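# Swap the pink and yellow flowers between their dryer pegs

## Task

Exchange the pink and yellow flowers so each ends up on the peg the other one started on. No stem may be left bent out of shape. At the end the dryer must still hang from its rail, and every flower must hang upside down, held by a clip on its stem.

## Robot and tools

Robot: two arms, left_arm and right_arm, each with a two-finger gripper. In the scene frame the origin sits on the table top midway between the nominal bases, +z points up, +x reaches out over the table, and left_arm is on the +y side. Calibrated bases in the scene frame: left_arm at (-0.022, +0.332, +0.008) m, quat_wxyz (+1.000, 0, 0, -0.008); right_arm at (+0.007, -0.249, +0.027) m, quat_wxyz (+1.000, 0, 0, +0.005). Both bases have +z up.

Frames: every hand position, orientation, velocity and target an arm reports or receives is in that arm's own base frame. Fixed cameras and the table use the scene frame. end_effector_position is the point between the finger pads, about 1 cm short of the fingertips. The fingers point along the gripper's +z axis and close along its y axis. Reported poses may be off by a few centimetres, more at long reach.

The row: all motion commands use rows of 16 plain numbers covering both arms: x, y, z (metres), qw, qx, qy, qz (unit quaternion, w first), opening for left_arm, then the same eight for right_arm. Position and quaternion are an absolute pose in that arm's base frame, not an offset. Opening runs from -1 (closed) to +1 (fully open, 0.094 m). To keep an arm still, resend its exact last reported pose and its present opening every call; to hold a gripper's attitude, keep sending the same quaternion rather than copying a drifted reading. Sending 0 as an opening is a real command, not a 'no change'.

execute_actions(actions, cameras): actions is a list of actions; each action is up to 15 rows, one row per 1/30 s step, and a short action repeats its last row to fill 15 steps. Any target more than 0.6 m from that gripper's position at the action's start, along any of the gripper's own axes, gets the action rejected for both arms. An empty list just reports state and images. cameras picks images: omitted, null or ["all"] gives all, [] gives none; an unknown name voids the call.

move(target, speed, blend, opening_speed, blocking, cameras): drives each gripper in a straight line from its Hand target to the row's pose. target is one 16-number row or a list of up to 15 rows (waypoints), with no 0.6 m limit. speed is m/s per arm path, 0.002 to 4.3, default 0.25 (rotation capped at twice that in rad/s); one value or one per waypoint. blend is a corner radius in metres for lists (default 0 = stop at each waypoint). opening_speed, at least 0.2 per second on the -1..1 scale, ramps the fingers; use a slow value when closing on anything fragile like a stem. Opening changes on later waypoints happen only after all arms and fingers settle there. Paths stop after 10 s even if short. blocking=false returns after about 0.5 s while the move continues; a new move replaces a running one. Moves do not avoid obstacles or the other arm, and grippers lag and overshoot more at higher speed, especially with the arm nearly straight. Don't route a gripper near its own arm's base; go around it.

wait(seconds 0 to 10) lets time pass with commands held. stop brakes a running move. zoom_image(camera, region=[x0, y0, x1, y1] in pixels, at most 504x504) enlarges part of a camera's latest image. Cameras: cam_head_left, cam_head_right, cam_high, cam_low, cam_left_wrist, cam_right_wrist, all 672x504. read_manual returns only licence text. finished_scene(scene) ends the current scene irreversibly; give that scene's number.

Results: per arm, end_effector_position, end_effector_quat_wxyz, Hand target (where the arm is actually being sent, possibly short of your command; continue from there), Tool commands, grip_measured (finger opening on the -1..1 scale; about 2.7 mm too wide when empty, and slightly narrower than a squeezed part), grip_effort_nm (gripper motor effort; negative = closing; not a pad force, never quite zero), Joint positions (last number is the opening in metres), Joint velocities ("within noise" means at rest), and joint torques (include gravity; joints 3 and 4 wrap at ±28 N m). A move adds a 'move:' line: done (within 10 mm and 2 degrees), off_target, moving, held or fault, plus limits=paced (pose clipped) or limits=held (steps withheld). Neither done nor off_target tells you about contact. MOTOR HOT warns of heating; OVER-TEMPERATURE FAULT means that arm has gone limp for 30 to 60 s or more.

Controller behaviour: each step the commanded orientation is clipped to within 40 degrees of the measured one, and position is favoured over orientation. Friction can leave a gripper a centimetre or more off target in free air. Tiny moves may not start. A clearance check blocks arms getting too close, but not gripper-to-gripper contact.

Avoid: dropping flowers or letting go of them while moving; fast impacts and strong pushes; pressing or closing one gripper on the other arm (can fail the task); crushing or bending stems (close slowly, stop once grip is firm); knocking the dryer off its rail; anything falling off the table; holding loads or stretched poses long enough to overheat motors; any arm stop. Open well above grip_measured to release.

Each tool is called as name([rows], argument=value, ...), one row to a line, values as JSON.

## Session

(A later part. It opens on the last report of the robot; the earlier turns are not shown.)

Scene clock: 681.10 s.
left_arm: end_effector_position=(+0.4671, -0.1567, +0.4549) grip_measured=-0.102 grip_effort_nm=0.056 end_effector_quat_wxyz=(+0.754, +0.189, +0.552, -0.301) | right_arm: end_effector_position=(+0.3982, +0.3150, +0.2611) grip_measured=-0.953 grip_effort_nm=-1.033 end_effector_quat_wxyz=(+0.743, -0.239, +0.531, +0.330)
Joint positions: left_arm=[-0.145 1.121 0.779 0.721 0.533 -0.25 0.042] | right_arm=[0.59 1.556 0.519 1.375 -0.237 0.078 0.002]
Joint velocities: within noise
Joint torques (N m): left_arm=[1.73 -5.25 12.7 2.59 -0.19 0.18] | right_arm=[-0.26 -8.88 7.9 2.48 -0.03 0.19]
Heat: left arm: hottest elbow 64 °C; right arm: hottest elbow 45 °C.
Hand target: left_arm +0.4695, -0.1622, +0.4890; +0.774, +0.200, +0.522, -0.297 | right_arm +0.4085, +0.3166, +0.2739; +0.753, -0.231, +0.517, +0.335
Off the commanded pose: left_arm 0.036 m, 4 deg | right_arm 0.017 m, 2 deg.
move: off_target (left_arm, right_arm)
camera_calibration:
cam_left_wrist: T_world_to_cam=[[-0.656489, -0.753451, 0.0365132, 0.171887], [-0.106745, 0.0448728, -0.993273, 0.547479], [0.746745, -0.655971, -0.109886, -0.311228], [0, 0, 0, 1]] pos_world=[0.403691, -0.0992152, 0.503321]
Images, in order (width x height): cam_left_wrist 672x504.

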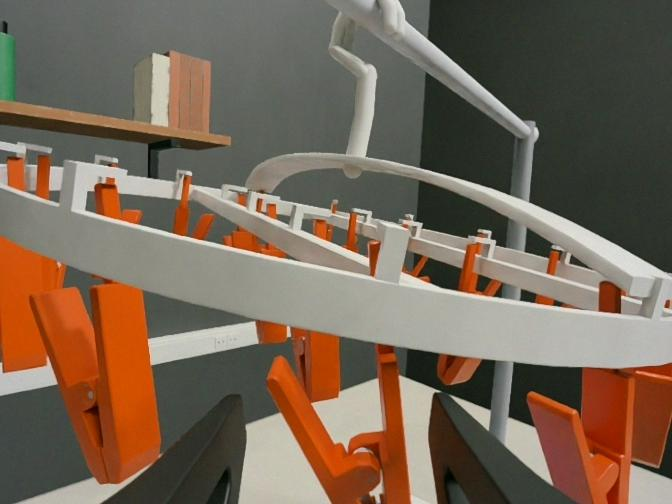

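move([
  [0.480,-0.169,0.494,0.774,0.2003,0.522,-0.297,-0.1,0.409,0.317,0.274,0.7529,-0.2304,0.5174,0.3352,-0.97],
], speed=0.04, cameras=["cam_left_wrist"])

Scene clock: 683.93 s.
left_arm: end_effector_position=(+0.4742, -0.1621, +0.4612) grip_measured=-0.102 grip_effort_nm=0.056 end_effector_quat_wxyz=(+0.757, +0.190, +0.548, -0.300) | right_arm: end_effector_position=(+0.3982, +0.3150, +0.2611) grip_measured=-0.953 grip_effort_nm=-1.038 end_effector_quat_wxyz=(+0.743, -0.239, +0.531, +0.330)
Joint positions: left_arm=[-0.157 1.142 0.807 0.721 0.521 -0.243 0.042] | right_arm=[0.59 1.556 0.519 1.375 -0.237 0.078 0.002]
Joint velocities: within noise
Joint torques (N m): left_arm=[1.67 -5.48 12.72 2.22 -0.18 0.15] | right_arm=[-0.03 -8.82 7.86 2.5 -0.02 0.18]
Heat: left arm: hottest elbow 65 °C; right arm: hottest elbow 45 °C.
Hand target: left_arm +0.4777, -0.1682, +0.4931; +0.774, +0.200, +0.522, -0.297 | right_arm +0.4085, +0.3165, +0.2739; +0.753, -0.231, +0.517, +0.335
Off the commanded pose: left_arm 0.034 m, 4 deg | right_arm 0.017 m, 2 deg.
move: off_target (left_arm, right_arm)
camera_calibration:
cam_left_wrist: T_world_to_cam=[[-0.65646, -0.753751, 0.0303304, 0.174988], [-0.0966634, 0.0441751, -0.994336, 0.55029], [0.748142, -0.655674, -0.101859, -0.323643], [0, 0, 0, 1]] pos_world=[0.410196, -0.104617, 0.5089]
Images, in order (width x height): cam_left_wrist 672x504.

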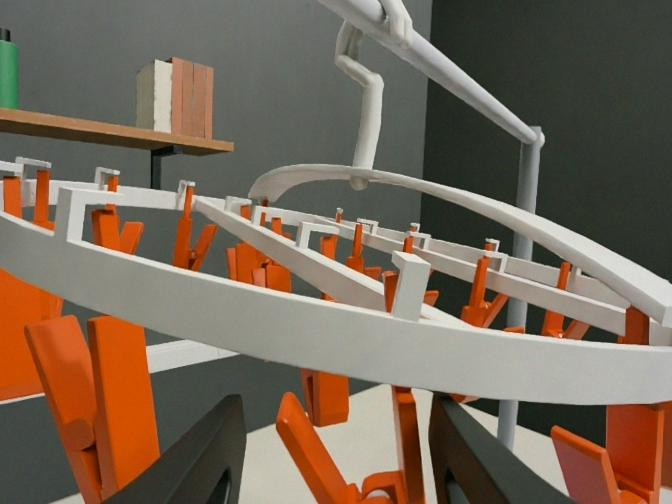

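move([
  [0.479,-0.171,0.490,0.774,0.2003,0.522,-0.297,-0.1,0.409,0.317,0.274,0.7529,-0.2304,0.5174,0.3352,-0.97],
], speed=0.04, cameras=["cam_left_wrist"])

Scene clock: 687.37 s.
left_arm: end_effector_position=(+0.4749, -0.1643, +0.4604) grip_measured=-0.102 grip_effort_nm=0.046 end_effector_quat_wxyz=(+0.757, +0.190, +0.549, -0.300) | right_arm: end_effector_position=(+0.3982, +0.3150, +0.2611) grip_measured=-0.953 grip_effort_nm=-1.038 end_effector_quat_wxyz=(+0.743, -0.239, +0.531, +0.330)
Joint positions: left_arm=[-0.163 1.145 0.807 0.721 0.516 -0.24 0.042] | right_arm=[0.59 1.556 0.519 1.375 -0.237 0.078 0.002]
Joint velocities: within noise
Joint torques (N m): left_arm=[1.73 -5.71 12.15 2.59 -0.18 0.2] | right_arm=[0.09 -8.94 7.82 2.48 -0.02 0.19]
Heat: left arm: hottest elbow 66 °C; right arm: hottest elbow 45 °C.
Hand target: left_arm +0.4772, -0.1703, +0.4891; +0.774, +0.200, +0.522, -0.297 | right_arm +0.4085, +0.3165, +0.2739; +0.753, -0.231, +0.517, +0.335
Off the commanded pose: left_arm 0.031 m, 4 deg | right_arm 0.017 m, 2 deg.
move: off_target (left_arm, right_arm)
camera_calibration:
cam_left_wrist: T_world_to_cam=[[-0.656277, -0.753911, 0.0303182, 0.173726], [-0.097341, 0.0447518, -0.994244, 0.549955], [0.748215, -0.655451, -0.102756, -0.325241], [0, 0, 0, 1]] pos_world=[0.410896, -0.106817, 0.508102]
Images, in order (width x height): cam_left_wrist 672x504.

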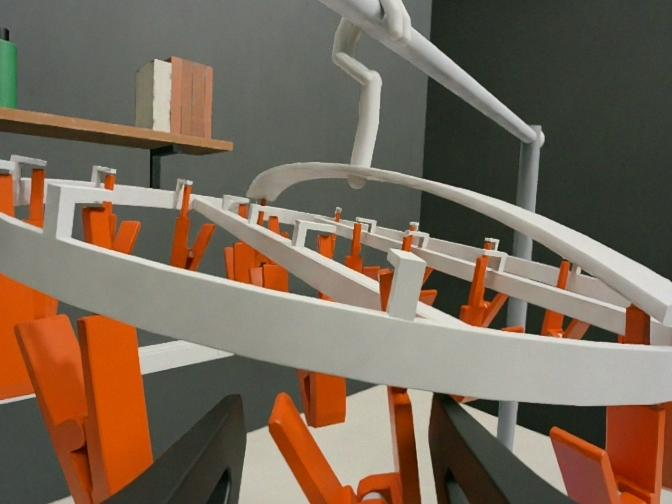

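move([
  [0.479,-0.171,0.483,0.774,0.2003,0.522,-0.297,-0.1,0.409,0.317,0.274,0.7529,-0.2304,0.5174,0.3352,-0.97],
], speed=0.04, cameras=["cam_left_wrist"])

Scene clock: 689.73 s.
left_arm: end_effector_position=(+0.4760, -0.1646, +0.4603) grip_measured=-0.102 grip_effort_nm=0.056 end_effector_quat_wxyz=(+0.760, +0.191, +0.545, -0.299) | right_arm: end_effector_position=(+0.3982, +0.3150, +0.2611) grip_measured=-0.953 grip_effort_nm=-1.038 end_effector_quat_wxyz=(+0.743, -0.239, +0.531, +0.330)
Joint positions: left_arm=[-0.163 1.153 0.807 0.74 0.515 -0.24 0.042] | right_arm=[0.59 1.556 0.519 1.375 -0.237 0.078 0.002]
Joint velocities: within noise
Joint torques (N m): left_arm=[1.61 -5.6 11.26 2.52 -0.17 0.17] | right_arm=[0.09 -8.94 7.83 2.5 -0.02 0.17]
Heat: left arm: hottest elbow 66 °C; right arm: hottest elbow 45 °C.
Hand target: left_arm +0.4778, -0.1706, +0.4824; +0.774, +0.200, +0.522, -0.297 | right_arm +0.4085, +0.3165, +0.2740; +0.753, -0.231, +0.517, +0.335
Off the commanded pose: left_arm 0.024 m, 3 deg | right_arm 0.017 m, 2 deg.
move: off_target (left_arm, right_arm)
camera_calibration:
cam_left_wrist: T_world_to_cam=[[-0.656417, -0.754007, 0.0242958, 0.177025], [-0.0867547, 0.043456, -0.995281, 0.545241], [0.749393, -0.655428, -0.0939389, -0.330932], [0, 0, 0, 1]] pos_world=[0.411502, -0.107118, 0.50728]
Images, in order (width x height): cam_left_wrist 672x504.

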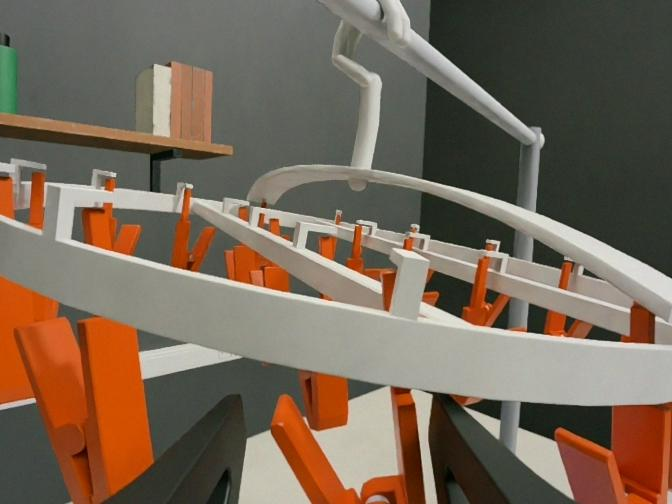

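move([
  [0.479,-0.171,0.474,0.774,0.2003,0.522,-0.297,-0.1,0.409,0.317,0.274,0.7529,-0.2304,0.5174,0.3352,-0.97],
], speed=0.04, cameras=["cam_left_wrist"])

Scene clock: 694.37 s.
left_arm: end_effector_position=(+0.4770, -0.1650, +0.4609) grip_measured=-0.102 grip_effort_nm=0.051 end_effector_quat_wxyz=(+0.764, +0.193, +0.538, -0.298) | right_arm: end_effector_position=(+0.3982, +0.3150, +0.2611) grip_measured=-0.953 grip_effort_nm=-1.033 end_effector_quat_wxyz=(+0.743, -0.239, +0.531, +0.330)
Joint positions: left_arm=[-0.163 1.164 0.807 0.767 0.515 -0.239 0.042] | right_arm=[0.59 1.556 0.519 1.375 -0.237 0.078 0.002]
Joint velocities: within noise
Joint torques (N m): left_arm=[1.67 -5.66 10.11 2.62 -0.18 0.16] | right_arm=[-0.15 -9.05 7.8 2.51 -0.04 0.18]
Heat: left arm: hottest elbow 67 °C; right arm: hottest elbow 45 °C.
Hand target: left_arm +0.4784, -0.1709, +0.4737; +0.774, +0.200, +0.522, -0.297 | right_arm +0.4085, +0.3165, +0.2740; +0.753, -0.231, +0.517, +0.335
Off the commanded pose: left_arm 0.015 m, 2 deg | right_arm 0.017 m, 2 deg.
move: off_target (left_arm, right_arm)
camera_calibration:
cam_left_wrist: T_world_to_cam=[[-0.656863, -0.753862, 0.01496, 0.181954], [-0.0701895, 0.0413797, -0.996675, 0.5384], [0.750736, -0.655729, -0.0800939, -0.338873], [0, 0, 0, 1]] pos_world=[0.411713, -0.107319, 0.506746]
Images, in order (width x height): cam_left_wrist 672x504.

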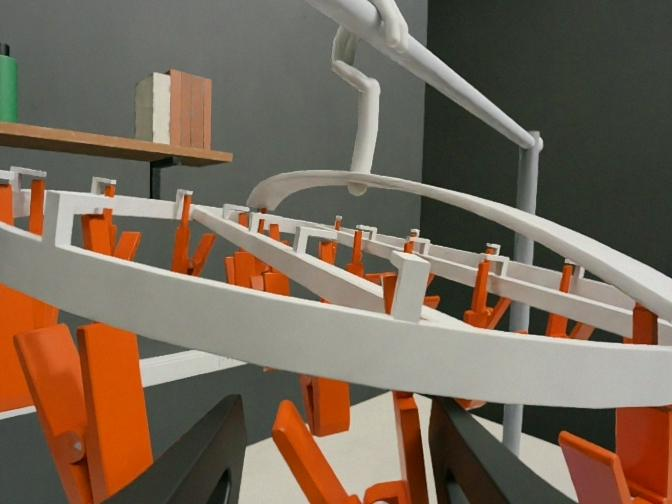

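move([
  [0.464,-0.157,0.470,0.774,0.2003,0.522,-0.297,-0.1,0.409,0.317,0.274,0.7529,-0.2304,0.5174,0.3352,-0.97],
  [0.480,-0.172,0.484,0.774,0.2003,0.522,-0.297,-0.1,0.409,0.317,0.274,0.7529,-0.2304,0.5174,0.3352,-0.97],
], speed=0.05, cameras=["cam_left_wrist"])

Scene clock: 700.17 s.
left_arm: end_effector_position=(+0.4733, -0.1648, +0.4575) grip_measured=-0.102 grip_effort_nm=0.046 end_effector_quat_wxyz=(+0.764, +0.193, +0.539, -0.299) | right_arm: end_effector_position=(+0.3982, +0.3150, +0.2611) grip_measured=-0.953 grip_effort_nm=-1.033 end_effector_quat_wxyz=(+0.743, -0.239, +0.531, +0.330)
Joint positions: left_arm=[-0.165 1.155 0.793 0.769 0.514 -0.239 0.042] | right_arm=[0.59 1.556 0.519 1.375 -0.237 0.078 0.002]
Joint velocities: within noise
Joint torques (N m): left_arm=[1.67 -5.66 12.38 1.39 -0.2 0.17] | right_arm=[-0.09 -8.88 7.88 2.48 -0.03 0.17]
Heat: left arm: hottest elbow 66 °C; right arm: hottest elbow 45 °C.
Hand target: left_arm +0.4781, -0.1715, +0.4834; +0.774, +0.200, +0.522, -0.297 | right_arm +0.4085, +0.3165, +0.2740; +0.753, -0.231, +0.517, +0.335
Off the commanded pose: left_arm 0.028 m, 2 deg | right_arm 0.017 m, 2 deg.
move: off_target (left_arm, right_arm)
camera_calibration:
cam_left_wrist: T_world_to_cam=[[-0.656864, -0.753819, 0.0169315, 0.178865], [-0.0732162, 0.0414179, -0.996456, 0.536091], [0.750446, -0.655775, -0.0823977, -0.335095], [0, 0, 0, 1]] pos_world=[0.408211, -0.107119, 0.503552]
Images, in order (width x height): cam_left_wrist 672x504.

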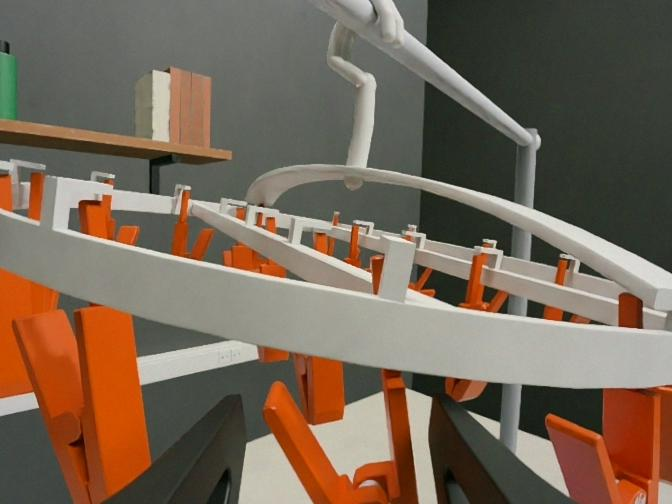

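move([
  [0.484,-0.1755,0.484,0.774,0.2003,0.522,-0.297,-0.1,0.409,0.317,0.274,0.7529,-0.2304,0.5174,0.3352,-0.97],
], speed=0.04, cameras=["cam_left_wrist"])

move([
  [0.484,-0.1755,0.484,0.774,0.2003,0.522,-0.297,-0.75,0.409,0.317,0.274,0.7529,-0.2304,0.5174,0.3352,-0.97],
], opening_speed=0.4, cameras=["cam_left_wrist","cam_head_right","cam_low","cam_head_left"])

Scene clock: 703.80 s.
left_arm: end_effector_position=(+0.4767, -0.1681, +0.4558) grip_measured=-0.102 grip_effort_nm=0.051 end_effector_quat_wxyz=(+0.762, +0.192, +0.541, -0.299) | right_arm: end_effector_position=(+0.3982, +0.3150, +0.2611) grip_measured=-0.953 grip_effort_nm=-1.033 end_effector_quat_wxyz=(+0.743, -0.239, +0.531, +0.330)
Joint positions: left_arm=[-0.172 1.166 0.799 0.769 0.507 -0.236 0.042] | right_arm=[0.59 1.556 0.519 1.375 -0.237 0.078 0.002]
Joint velocities: within noise
Joint torques (N m): left_arm=[1.67 -5.66 12.57 1.39 -0.19 0.2] | right_arm=[-0.09 -9 7.83 2.52 -0.02 0.18]
Heat: left arm: hottest elbow 66 °C; right arm: hottest elbow 44 °C.
Hand target: left_arm +0.4820, -0.1748, +0.4832; +0.774, +0.200, +0.522, -0.297 | right_arm +0.4085, +0.3165, +0.2740; +0.753, -0.231, +0.517, +0.335
Off the commanded pose: left_arm 0.030 m, 3 deg | right_arm 0.017 m, 2 deg.
move: off_target (left_arm, right_arm)
camera_calibration:
cam_left_wrist: T_world_to_cam=[[-0.656975, -0.753669, 0.0191504, 0.177572], [-0.077085, 0.0418835, -0.996144, 0.536589], [0.749961, -0.655918, -0.085613, -0.338265], [0, 0, 0, 1]] pos_world=[0.411709, -0.110518, 0.50216]
Images, in order (width x height): cam_left_wrist 672x504.

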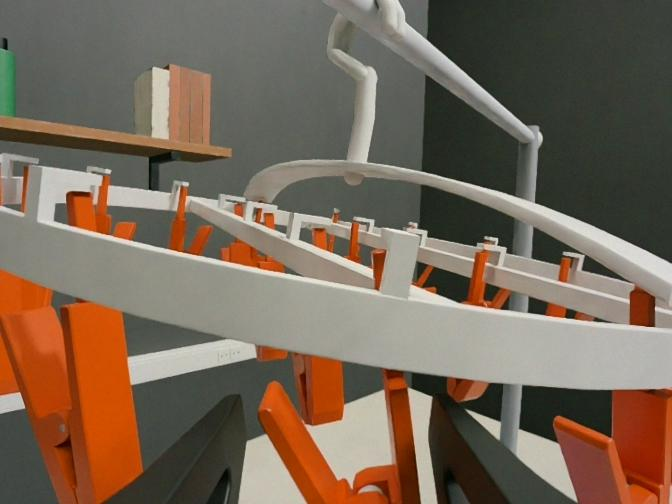

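Scene clock: 705.63 s.
left_arm: end_effector_position=(+0.4767, -0.1682, +0.4559) grip_measured=-0.590 grip_effort_nm=-1.057 end_effector_quat_wxyz=(+0.763, +0.192, +0.540, -0.299) | right_arm: end_effector_position=(+0.3982, +0.3150, +0.2611) grip_measured=-0.953 grip_effort_nm=-1.028 end_effector_quat_wxyz=(+0.743, -0.239, +0.531, +0.330)
Joint positions: left_arm=[-0.173 1.166 0.799 0.769 0.507 -0.235 0.019] | right_arm=[0.59 1.556 0.519 1.375 -0.237 0.078 0.002]
Joint velocities: within noise
Joint torques (N m): left_arm=[1.73 -5.66 12.63 1.4 -0.16 0.16] | right_arm=[-0.21 -8.76 7.87 2.48 -0.02 0.17]
Heat: left arm: hottest elbow 66 °C; right arm: hottest elbow 44 °C.
Hand target: left_arm +0.4820, -0.1749, +0.4832; +0.774, +0.200, +0.522, -0.297 | right_arm +0.4085, +0.3165, +0.2740; +0.753, -0.231, +0.517, +0.335
Off the commanded pose: left_arm 0.030 m, 3 deg | right_arm 0.017 m, 2 deg.
move: off_target (left_arm, right_arm)
camera_calibration:
cam_left_wrist: T_world_to_cam=[[-0.656583, -0.754022, 0.0186961, 0.177523], [-0.0766557, 0.0420496, -0.996171, 0.536447], [0.750349, -0.655502, -0.0854091, -0.338547], [0, 0, 0, 1]] pos_world=[0.411709, -0.110619, 0.502159]
Images, in order (width x height): cam_head_left 672x504, cam_head_right 672x504, cam_low 672x504, cam_left_wrist 672x504.

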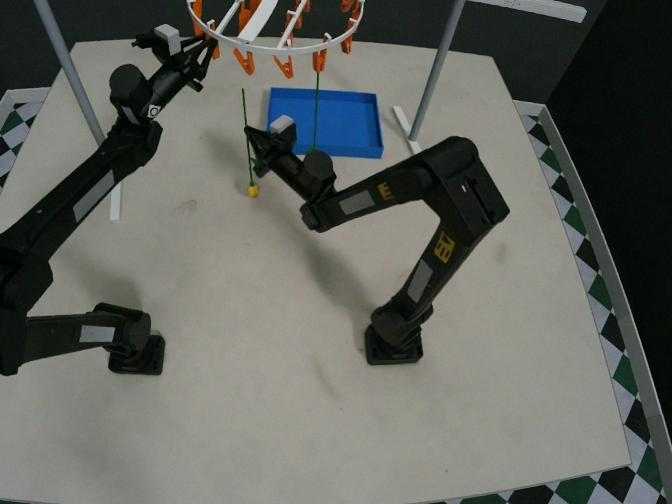

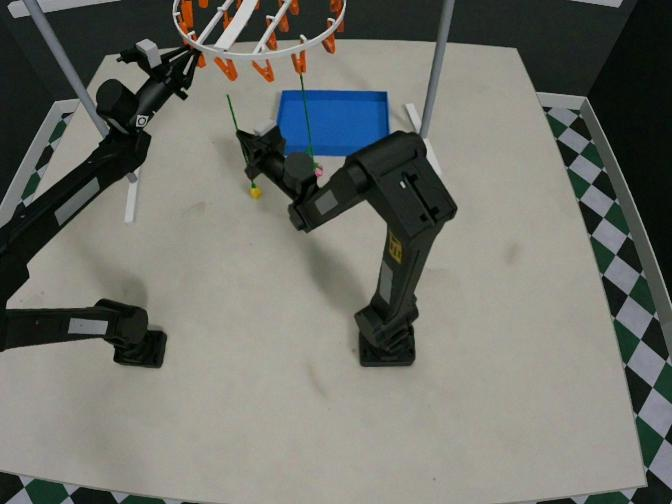

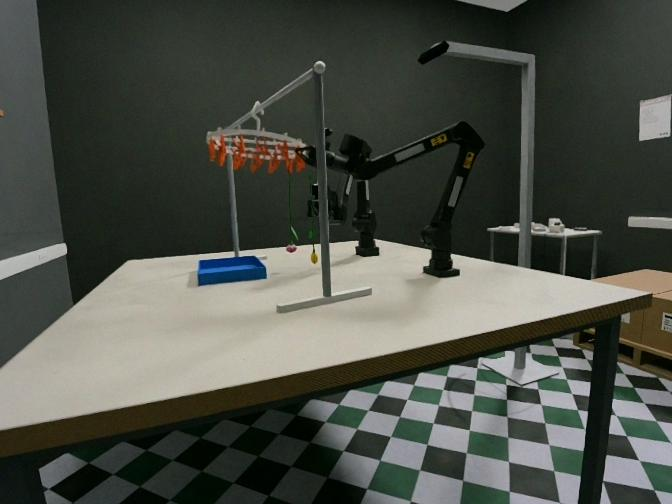

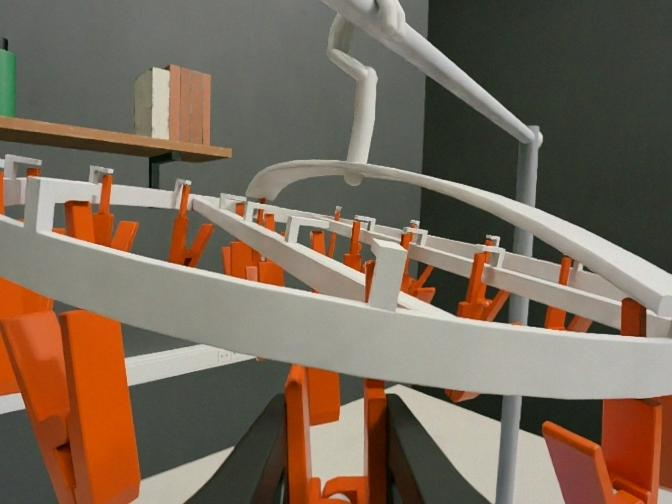

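zoom_image(camera="cam_head_right", region=[165, 30, 245, 110])

zoom_image(camera="cam_head_left", region=[185, 25, 265, 105])

zoom_image(camera="cam_low", region=[280, 130, 340, 190])

Scaled by 6.300 from the camera's 672x504 image, which has a finer 960x720 frame.

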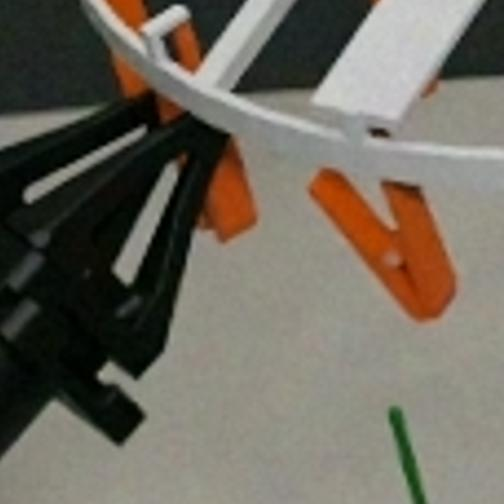

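Scaled by 6.300 from the camera's 672x504 image, which has a finer 960x720 frame.

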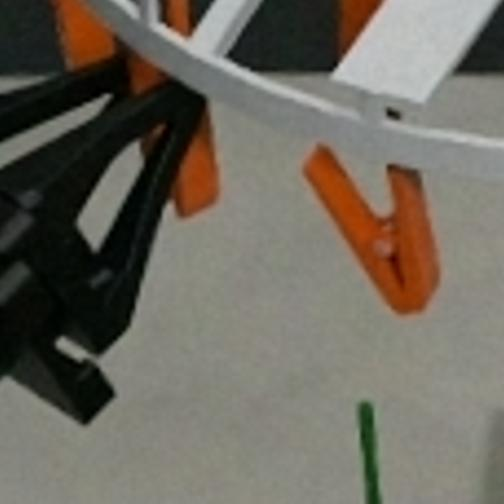

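Scaled by 8.400 from the camera's 672x504 image, which has a finer 960x720 frame.

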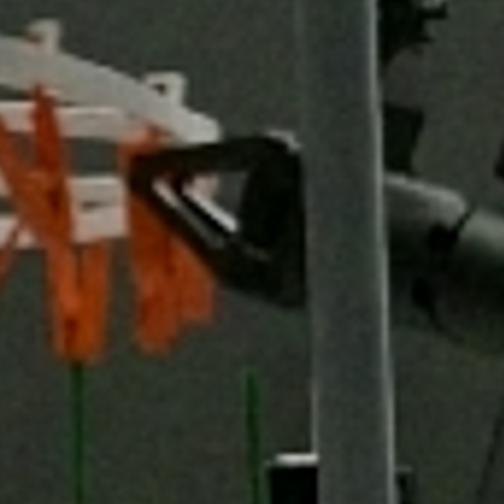

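move([
  [0.484,-0.1755,0.484,0.774,0.2003,0.522,-0.297,-0.75,0.463,0.364,0.280,0.7529,-0.2304,0.5174,0.3352,-0.97],
], speed=0.06, cameras=["cam_head_left","cam_head_right","cam_high","cam_low"])

zoom_image(camera="cam_head_right", region=[180, 40, 230, 90])

zoom_image(camera="cam_head_left", region=[190, 35, 240, 85])

zoom_image(camera="cam_low", region=[280, 145, 320, 185])

Scene clock: 719.77 s.
left_arm: end_effector_position=(+0.4767, -0.1682, +0.4559) grip_measured=-0.590 grip_effort_nm=-1.067 end_effector_quat_wxyz=(+0.763, +0.192, +0.540, -0.299) | right_arm: end_effector_position=(+0.4553, +0.3520, +0.2703) grip_measured=-0.953 grip_effort_nm=-1.038 end_effector_quat_wxyz=(+0.749, -0.232, +0.526, +0.328)
Joint positions: left_arm=[-0.173 1.166 0.799 0.769 0.507 -0.235 0.019] | right_arm=[0.593 1.676 0.713 1.317 -0.221 0.078 0.002]
Joint velocities: within noise
Joint torques (N m): left_arm=[1.67 -5.66 12.63 1.42 -0.16 0.16] | right_arm=[1.55 -11.87 8.85 1.48 0.14 0.11]
Heat: left arm: hottest elbow 65 °C; right arm: hottest elbow 44 °C.
Hand target: left_arm +0.4820, -0.1749, +0.4832; +0.774, +0.200, +0.522, -0.297 | right_arm +0.4623, +0.3635, +0.2800; +0.753, -0.230, +0.517, +0.335
Off the commanded pose: left_arm 0.030 m, 3 deg | right_arm 0.017 m, 1 deg.
move: off_target (left_arm, right_arm)
Images, in order (width x height): cam_head_left 672x504, cam_head_right 672x504, cam_high 672x504, cam_low 672x504.

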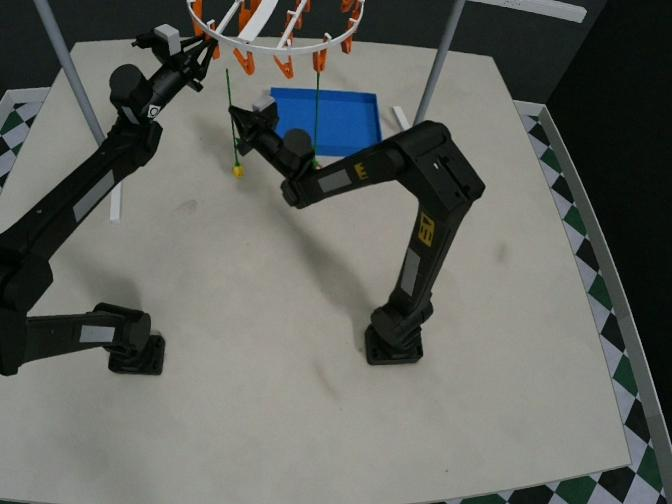

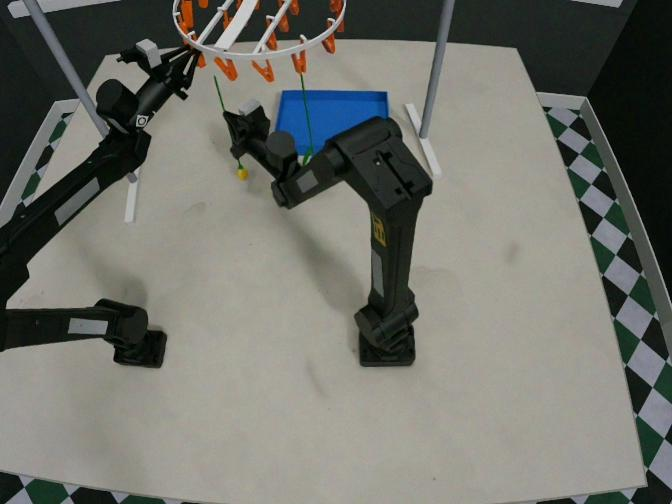

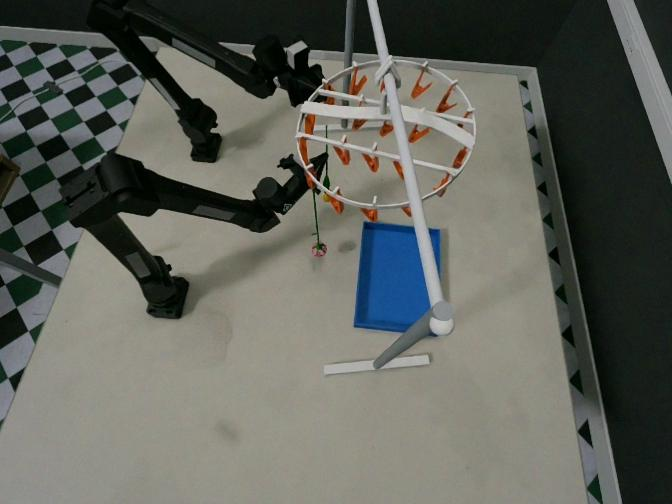

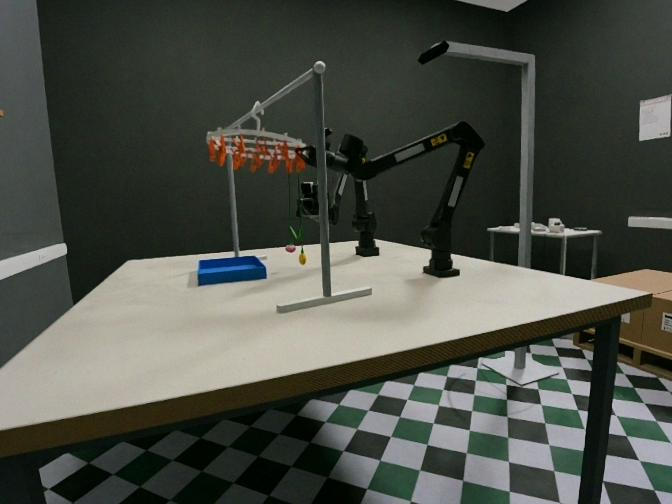

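Scaled by 10.080 from the camera's 672x504 image, which has a finer 960x720 frame.

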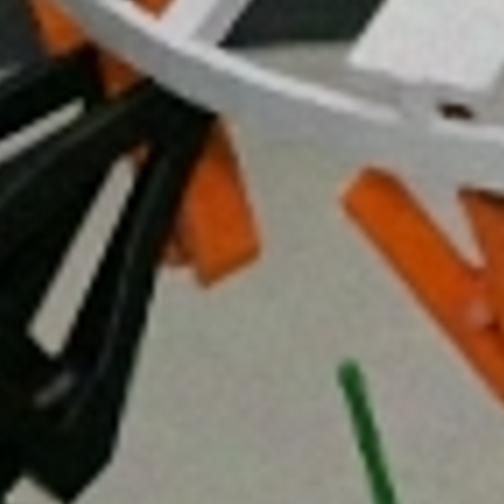

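Scaled by 10.080 from the camera's 672x504 image, which has a finer 960x720 frame.

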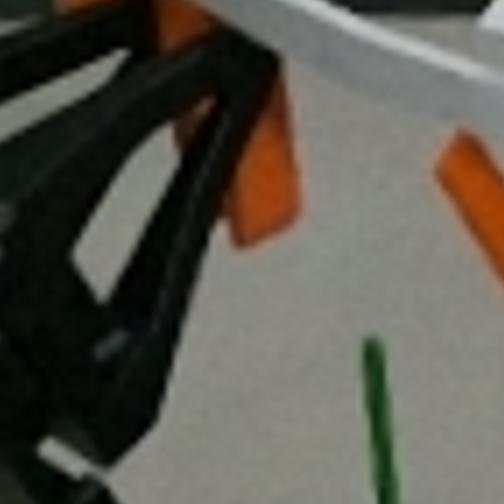

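Scaled by 12.600 from the camera's 672x504 image, which has a finer 960x720 frame.

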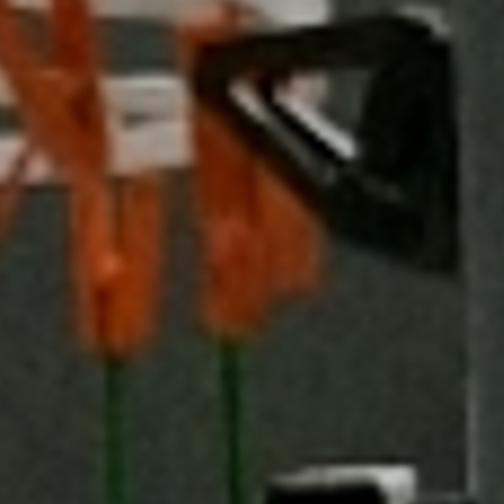

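zoom_image(camera="cam_low", region=[270, 150, 330, 270])

Scaled by 4.200 from the camera's 672x504 image, which has a finer 960x720 frame.

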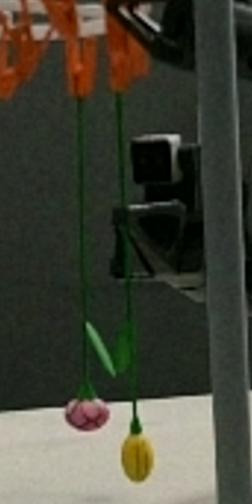

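zoom_image(camera="cam_high", region=[290, 60, 370, 140])

Scaled by 6.300 from the camera's 672x504 image, which has a finer 960x720 frame.

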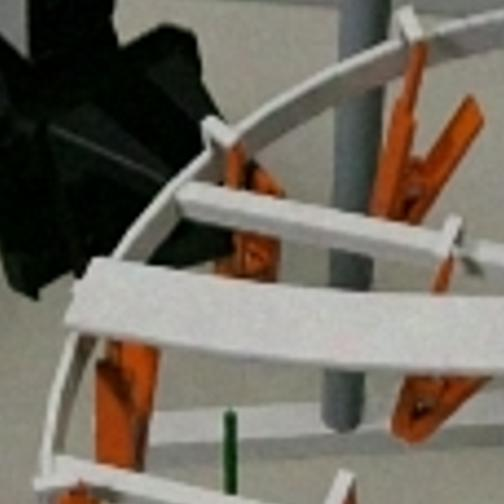

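move([
  [0.484,-0.1755,0.484,0.774,0.2003,0.522,-0.297,-0.75,0.4685,0.377,0.279,0.7529,-0.2304,0.5174,0.3352,-0.97],
], speed=0.04, cameras=["cam_head_left","cam_head_right","cam_high","cam_low"])

zoom_image(camera="cam_head_right", region=[180, 40, 230, 90])

zoom_image(camera="cam_head_left", region=[190, 35, 240, 85])

zoom_image(camera="cam_low", region=[280, 145, 320, 185])

zoom_image(camera="cam_high", region=[290, 60, 370, 140])

Scene clock: 760.63 s.
left_arm: end_effector_position=(+0.4767, -0.1682, +0.4559) grip_measured=-0.590 grip_effort_nm=-1.067 end_effector_quat_wxyz=(+0.763, +0.192, +0.540, -0.299) | right_arm: end_effector_position=(+0.4609, +0.3649, +0.2693) grip_measured=-0.953 grip_effort_nm=-1.033 end_effector_quat_wxyz=(+0.748, -0.231, +0.527, +0.331)
Joint positions: left_arm=[-0.173 1.166 0.799 0.769 0.507 -0.234 0.019] | right_arm=[0.611 1.701 0.747 1.307 -0.205 0.078 0.002]
Joint velocities: within noise
Joint torques (N m): left_arm=[1.67 -5.66 12.63 1.37 -0.15 0.16] | right_arm=[1.44 -12.57 8.88 1.48 0.15 0.05]
Heat: left arm: hottest elbow 66 °C; right arm: hottest elbow 47 °C.
Hand target: left_arm +0.4820, -0.1749, +0.4832; +0.774, +0.200, +0.522, -0.297 | right_arm +0.4677, +0.3765, +0.2791; +0.753, -0.230, +0.517, +0.335
Off the commanded pose: left_arm 0.030 m, 3 deg | right_arm 0.017 m, 1 deg.
move: off_target (left_arm, right_arm)
Images, in order (width x height): cam_head_left 672x504, cam_head_right 672x504, cam_high 672x504, cam_low 672x504.

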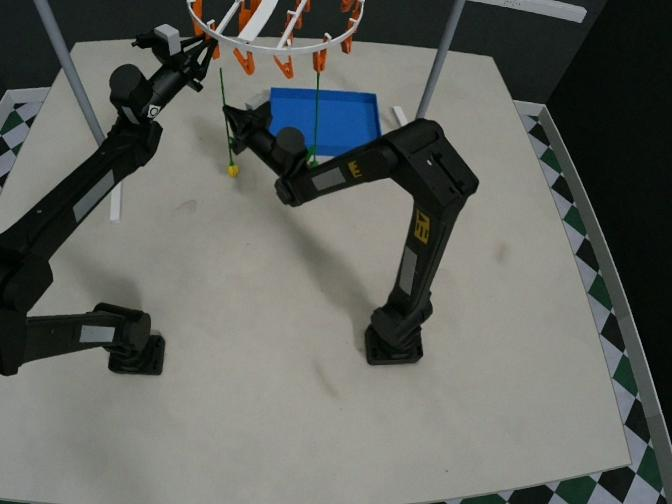

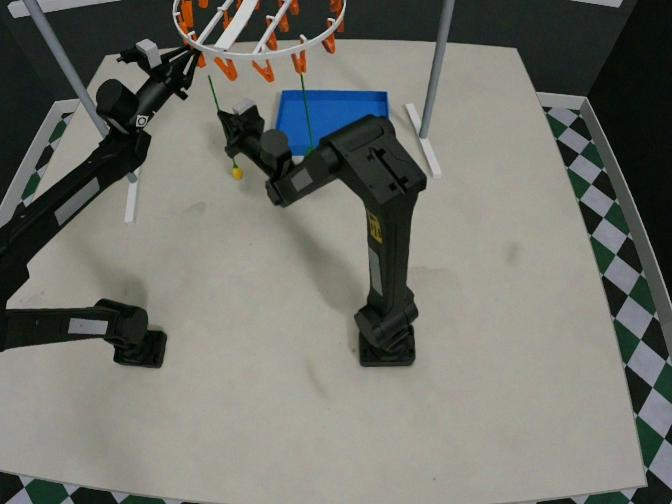

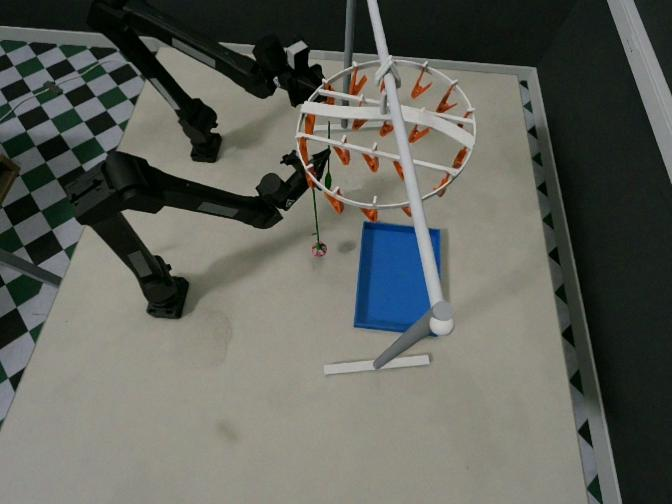

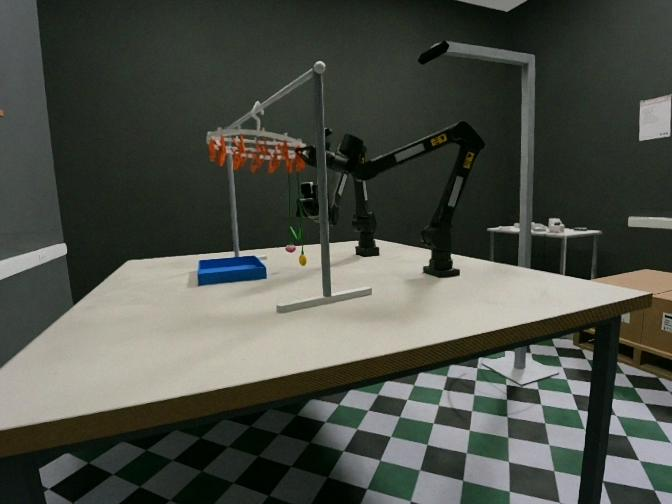

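Scaled by 10.080 from the camera's 672x504 image, which has a finer 960x720 frame.

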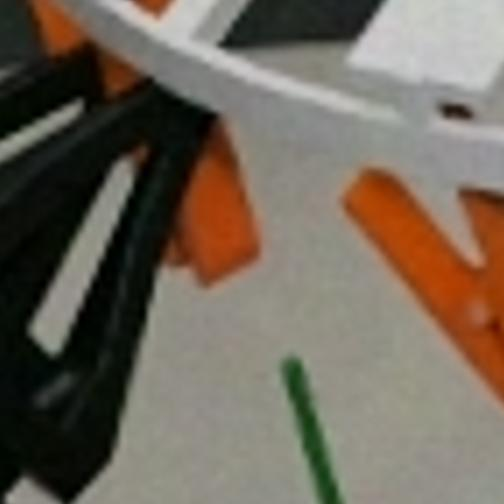

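Scaled by 10.080 from the camera's 672x504 image, which has a finer 960x720 frame.

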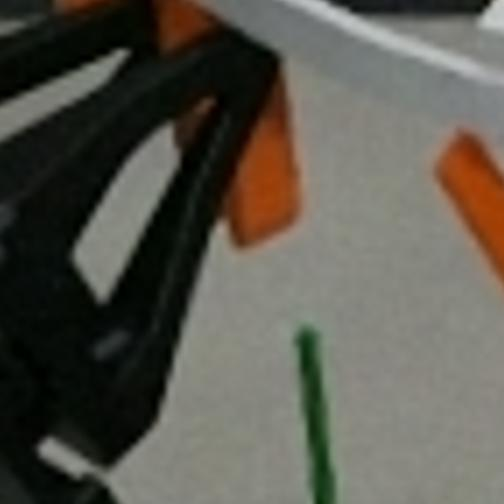

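Scaled by 12.600 from the camera's 672x504 image, which has a finer 960x720 frame.

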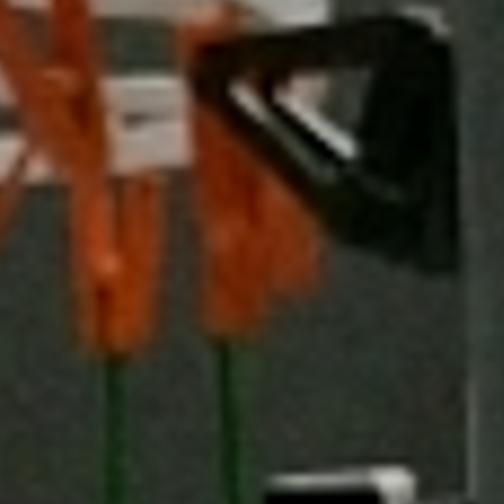

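Scaled by 6.300 from the camera's 672x504 image, which has a finer 960x720 frame.

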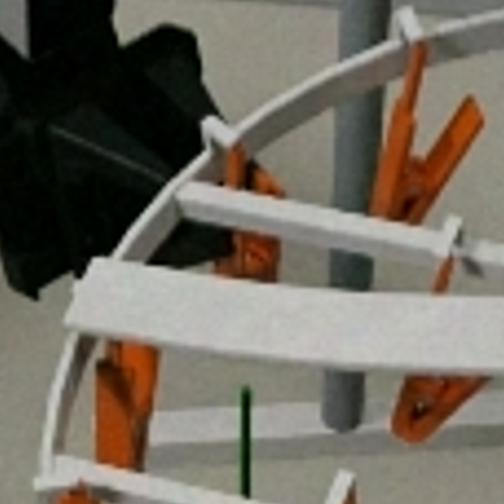

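move([
  [0.484,-0.1755,0.484,0.774,0.2003,0.522,-0.297,-0.75,0.4685,0.386,0.288,0.7529,-0.2304,0.5174,0.3352,-0.97],
], speed=0.04, cameras=["cam_head_left","cam_head_right","cam_high","cam_low"])

zoom_image(camera="cam_head_right", region=[180, 40, 230, 90])

zoom_image(camera="cam_head_left", region=[190, 35, 240, 85])

zoom_image(camera="cam_high", region=[300, 80, 350, 130])

zoom_image(camera="cam_low", region=[280, 145, 320, 185])

Scene clock: 802.53 s.
left_arm: end_effector_position=(+0.4767, -0.1682, +0.4559) grip_measured=-0.590 grip_effort_nm=-1.067 end_effector_quat_wxyz=(+0.763, +0.192, +0.540, -0.299) | right_arm: end_effector_position=(+0.4625, +0.3748, +0.2705) grip_measured=-0.953 grip_effort_nm=-1.028 end_effector_quat_wxyz=(+0.744, -0.230, +0.533, +0.332)
Joint positions: left_arm=[-0.173 1.166 0.799 0.769 0.507 -0.234 0.019] | right_arm=[0.627 1.701 0.766 1.274 -0.189 0.078 0.002]
Joint velocities: within noise
Joint torques (N m): left_arm=[1.67 -5.71 12.64 1.39 -0.15 0.15] | right_arm=[1.26 -13.86 9.07 1.51 0.13 -0.02]
Heat: left arm: hottest elbow 68 °C; right arm: hottest elbow 47 °C.
Hand target: left_arm +0.4820, -0.1749, +0.4832; +0.774, +0.200, +0.522, -0.297 | right_arm +0.4676, +0.3852, +0.2882; +0.753, -0.230, +0.517, +0.335
Off the commanded pose: left_arm 0.030 m, 3 deg | right_arm 0.022 m, 2 deg.
move: off_target (left_arm, right_arm)
Images, in order (width x height): cam_head_left 672x504, cam_head_right 672x504, cam_high 672x504, cam_low 672x504.

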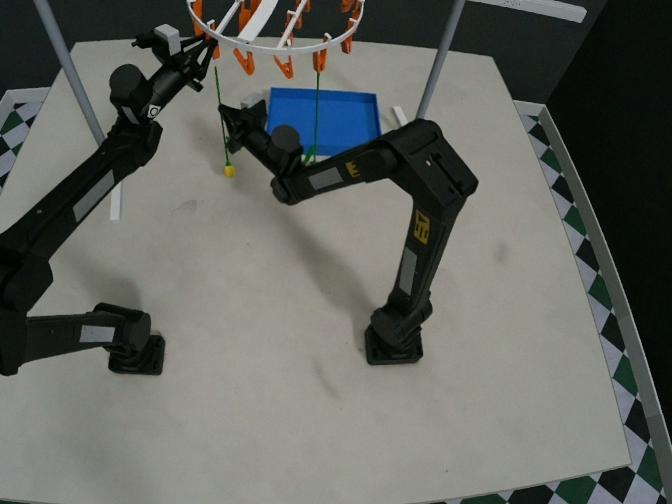

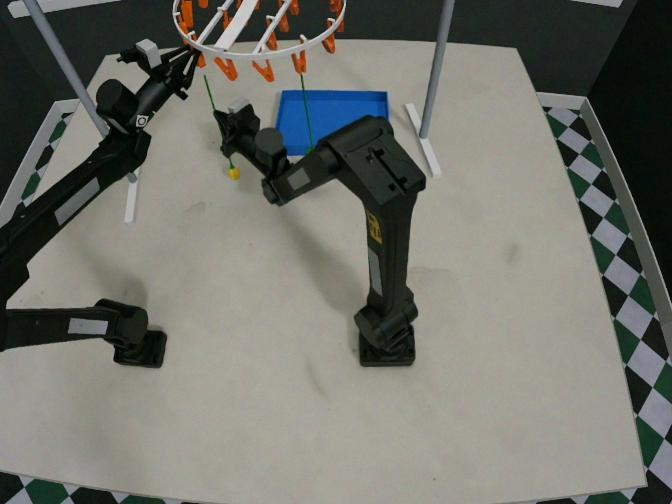

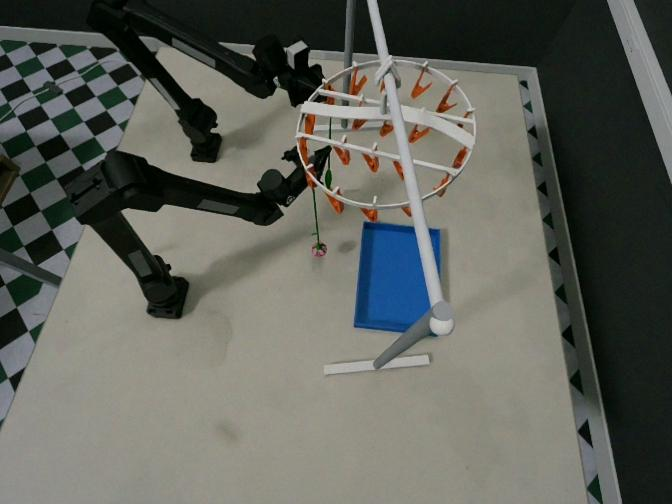

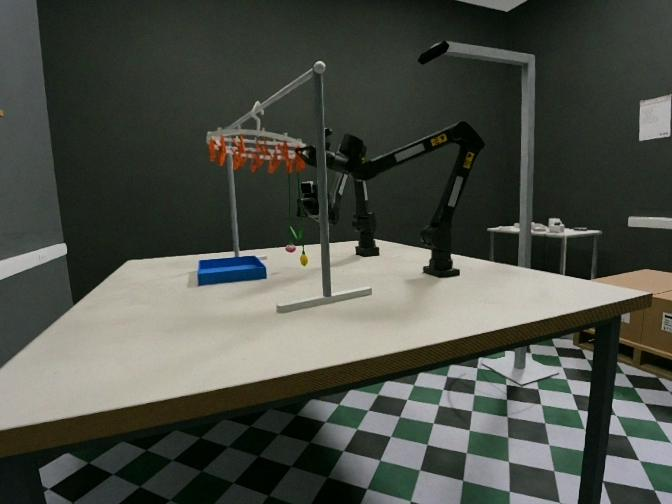

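Scaled by 10.080 from the camera's 672x504 image, which has a finer 960x720 frame.

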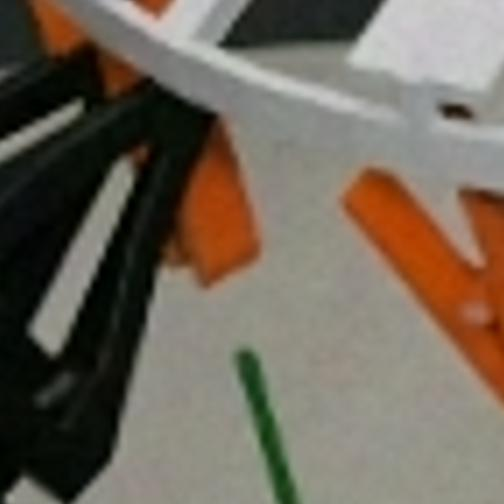

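Scaled by 10.080 from the camera's 672x504 image, which has a finer 960x720 frame.

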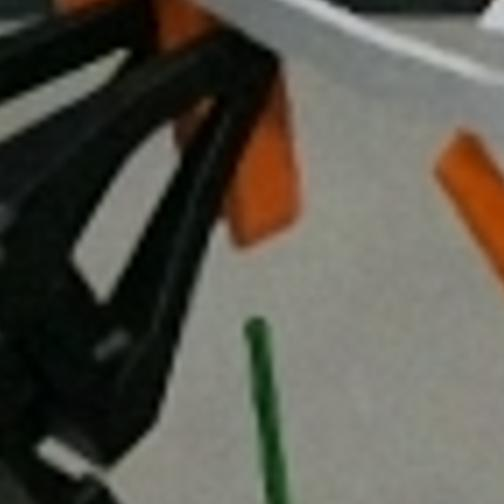

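Scaled by 10.080 from the camera's 672x504 image, which has a finer 960x720 frame.

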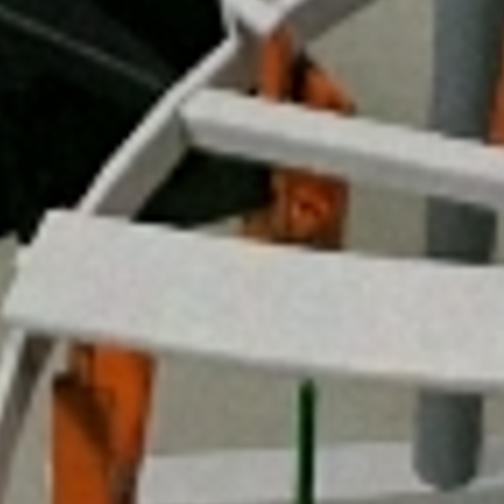

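Scaled by 12.600 from the camera's 672x504 image, which has a finer 960x720 frame.

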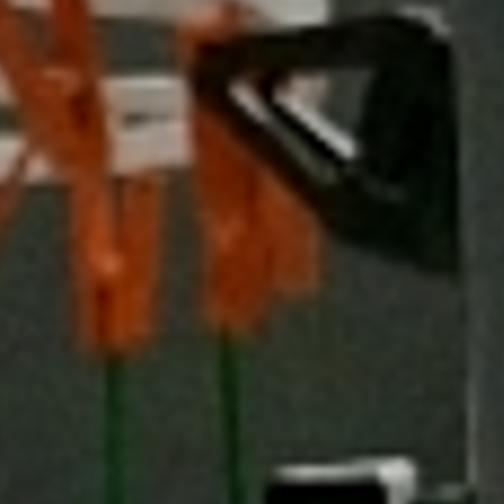

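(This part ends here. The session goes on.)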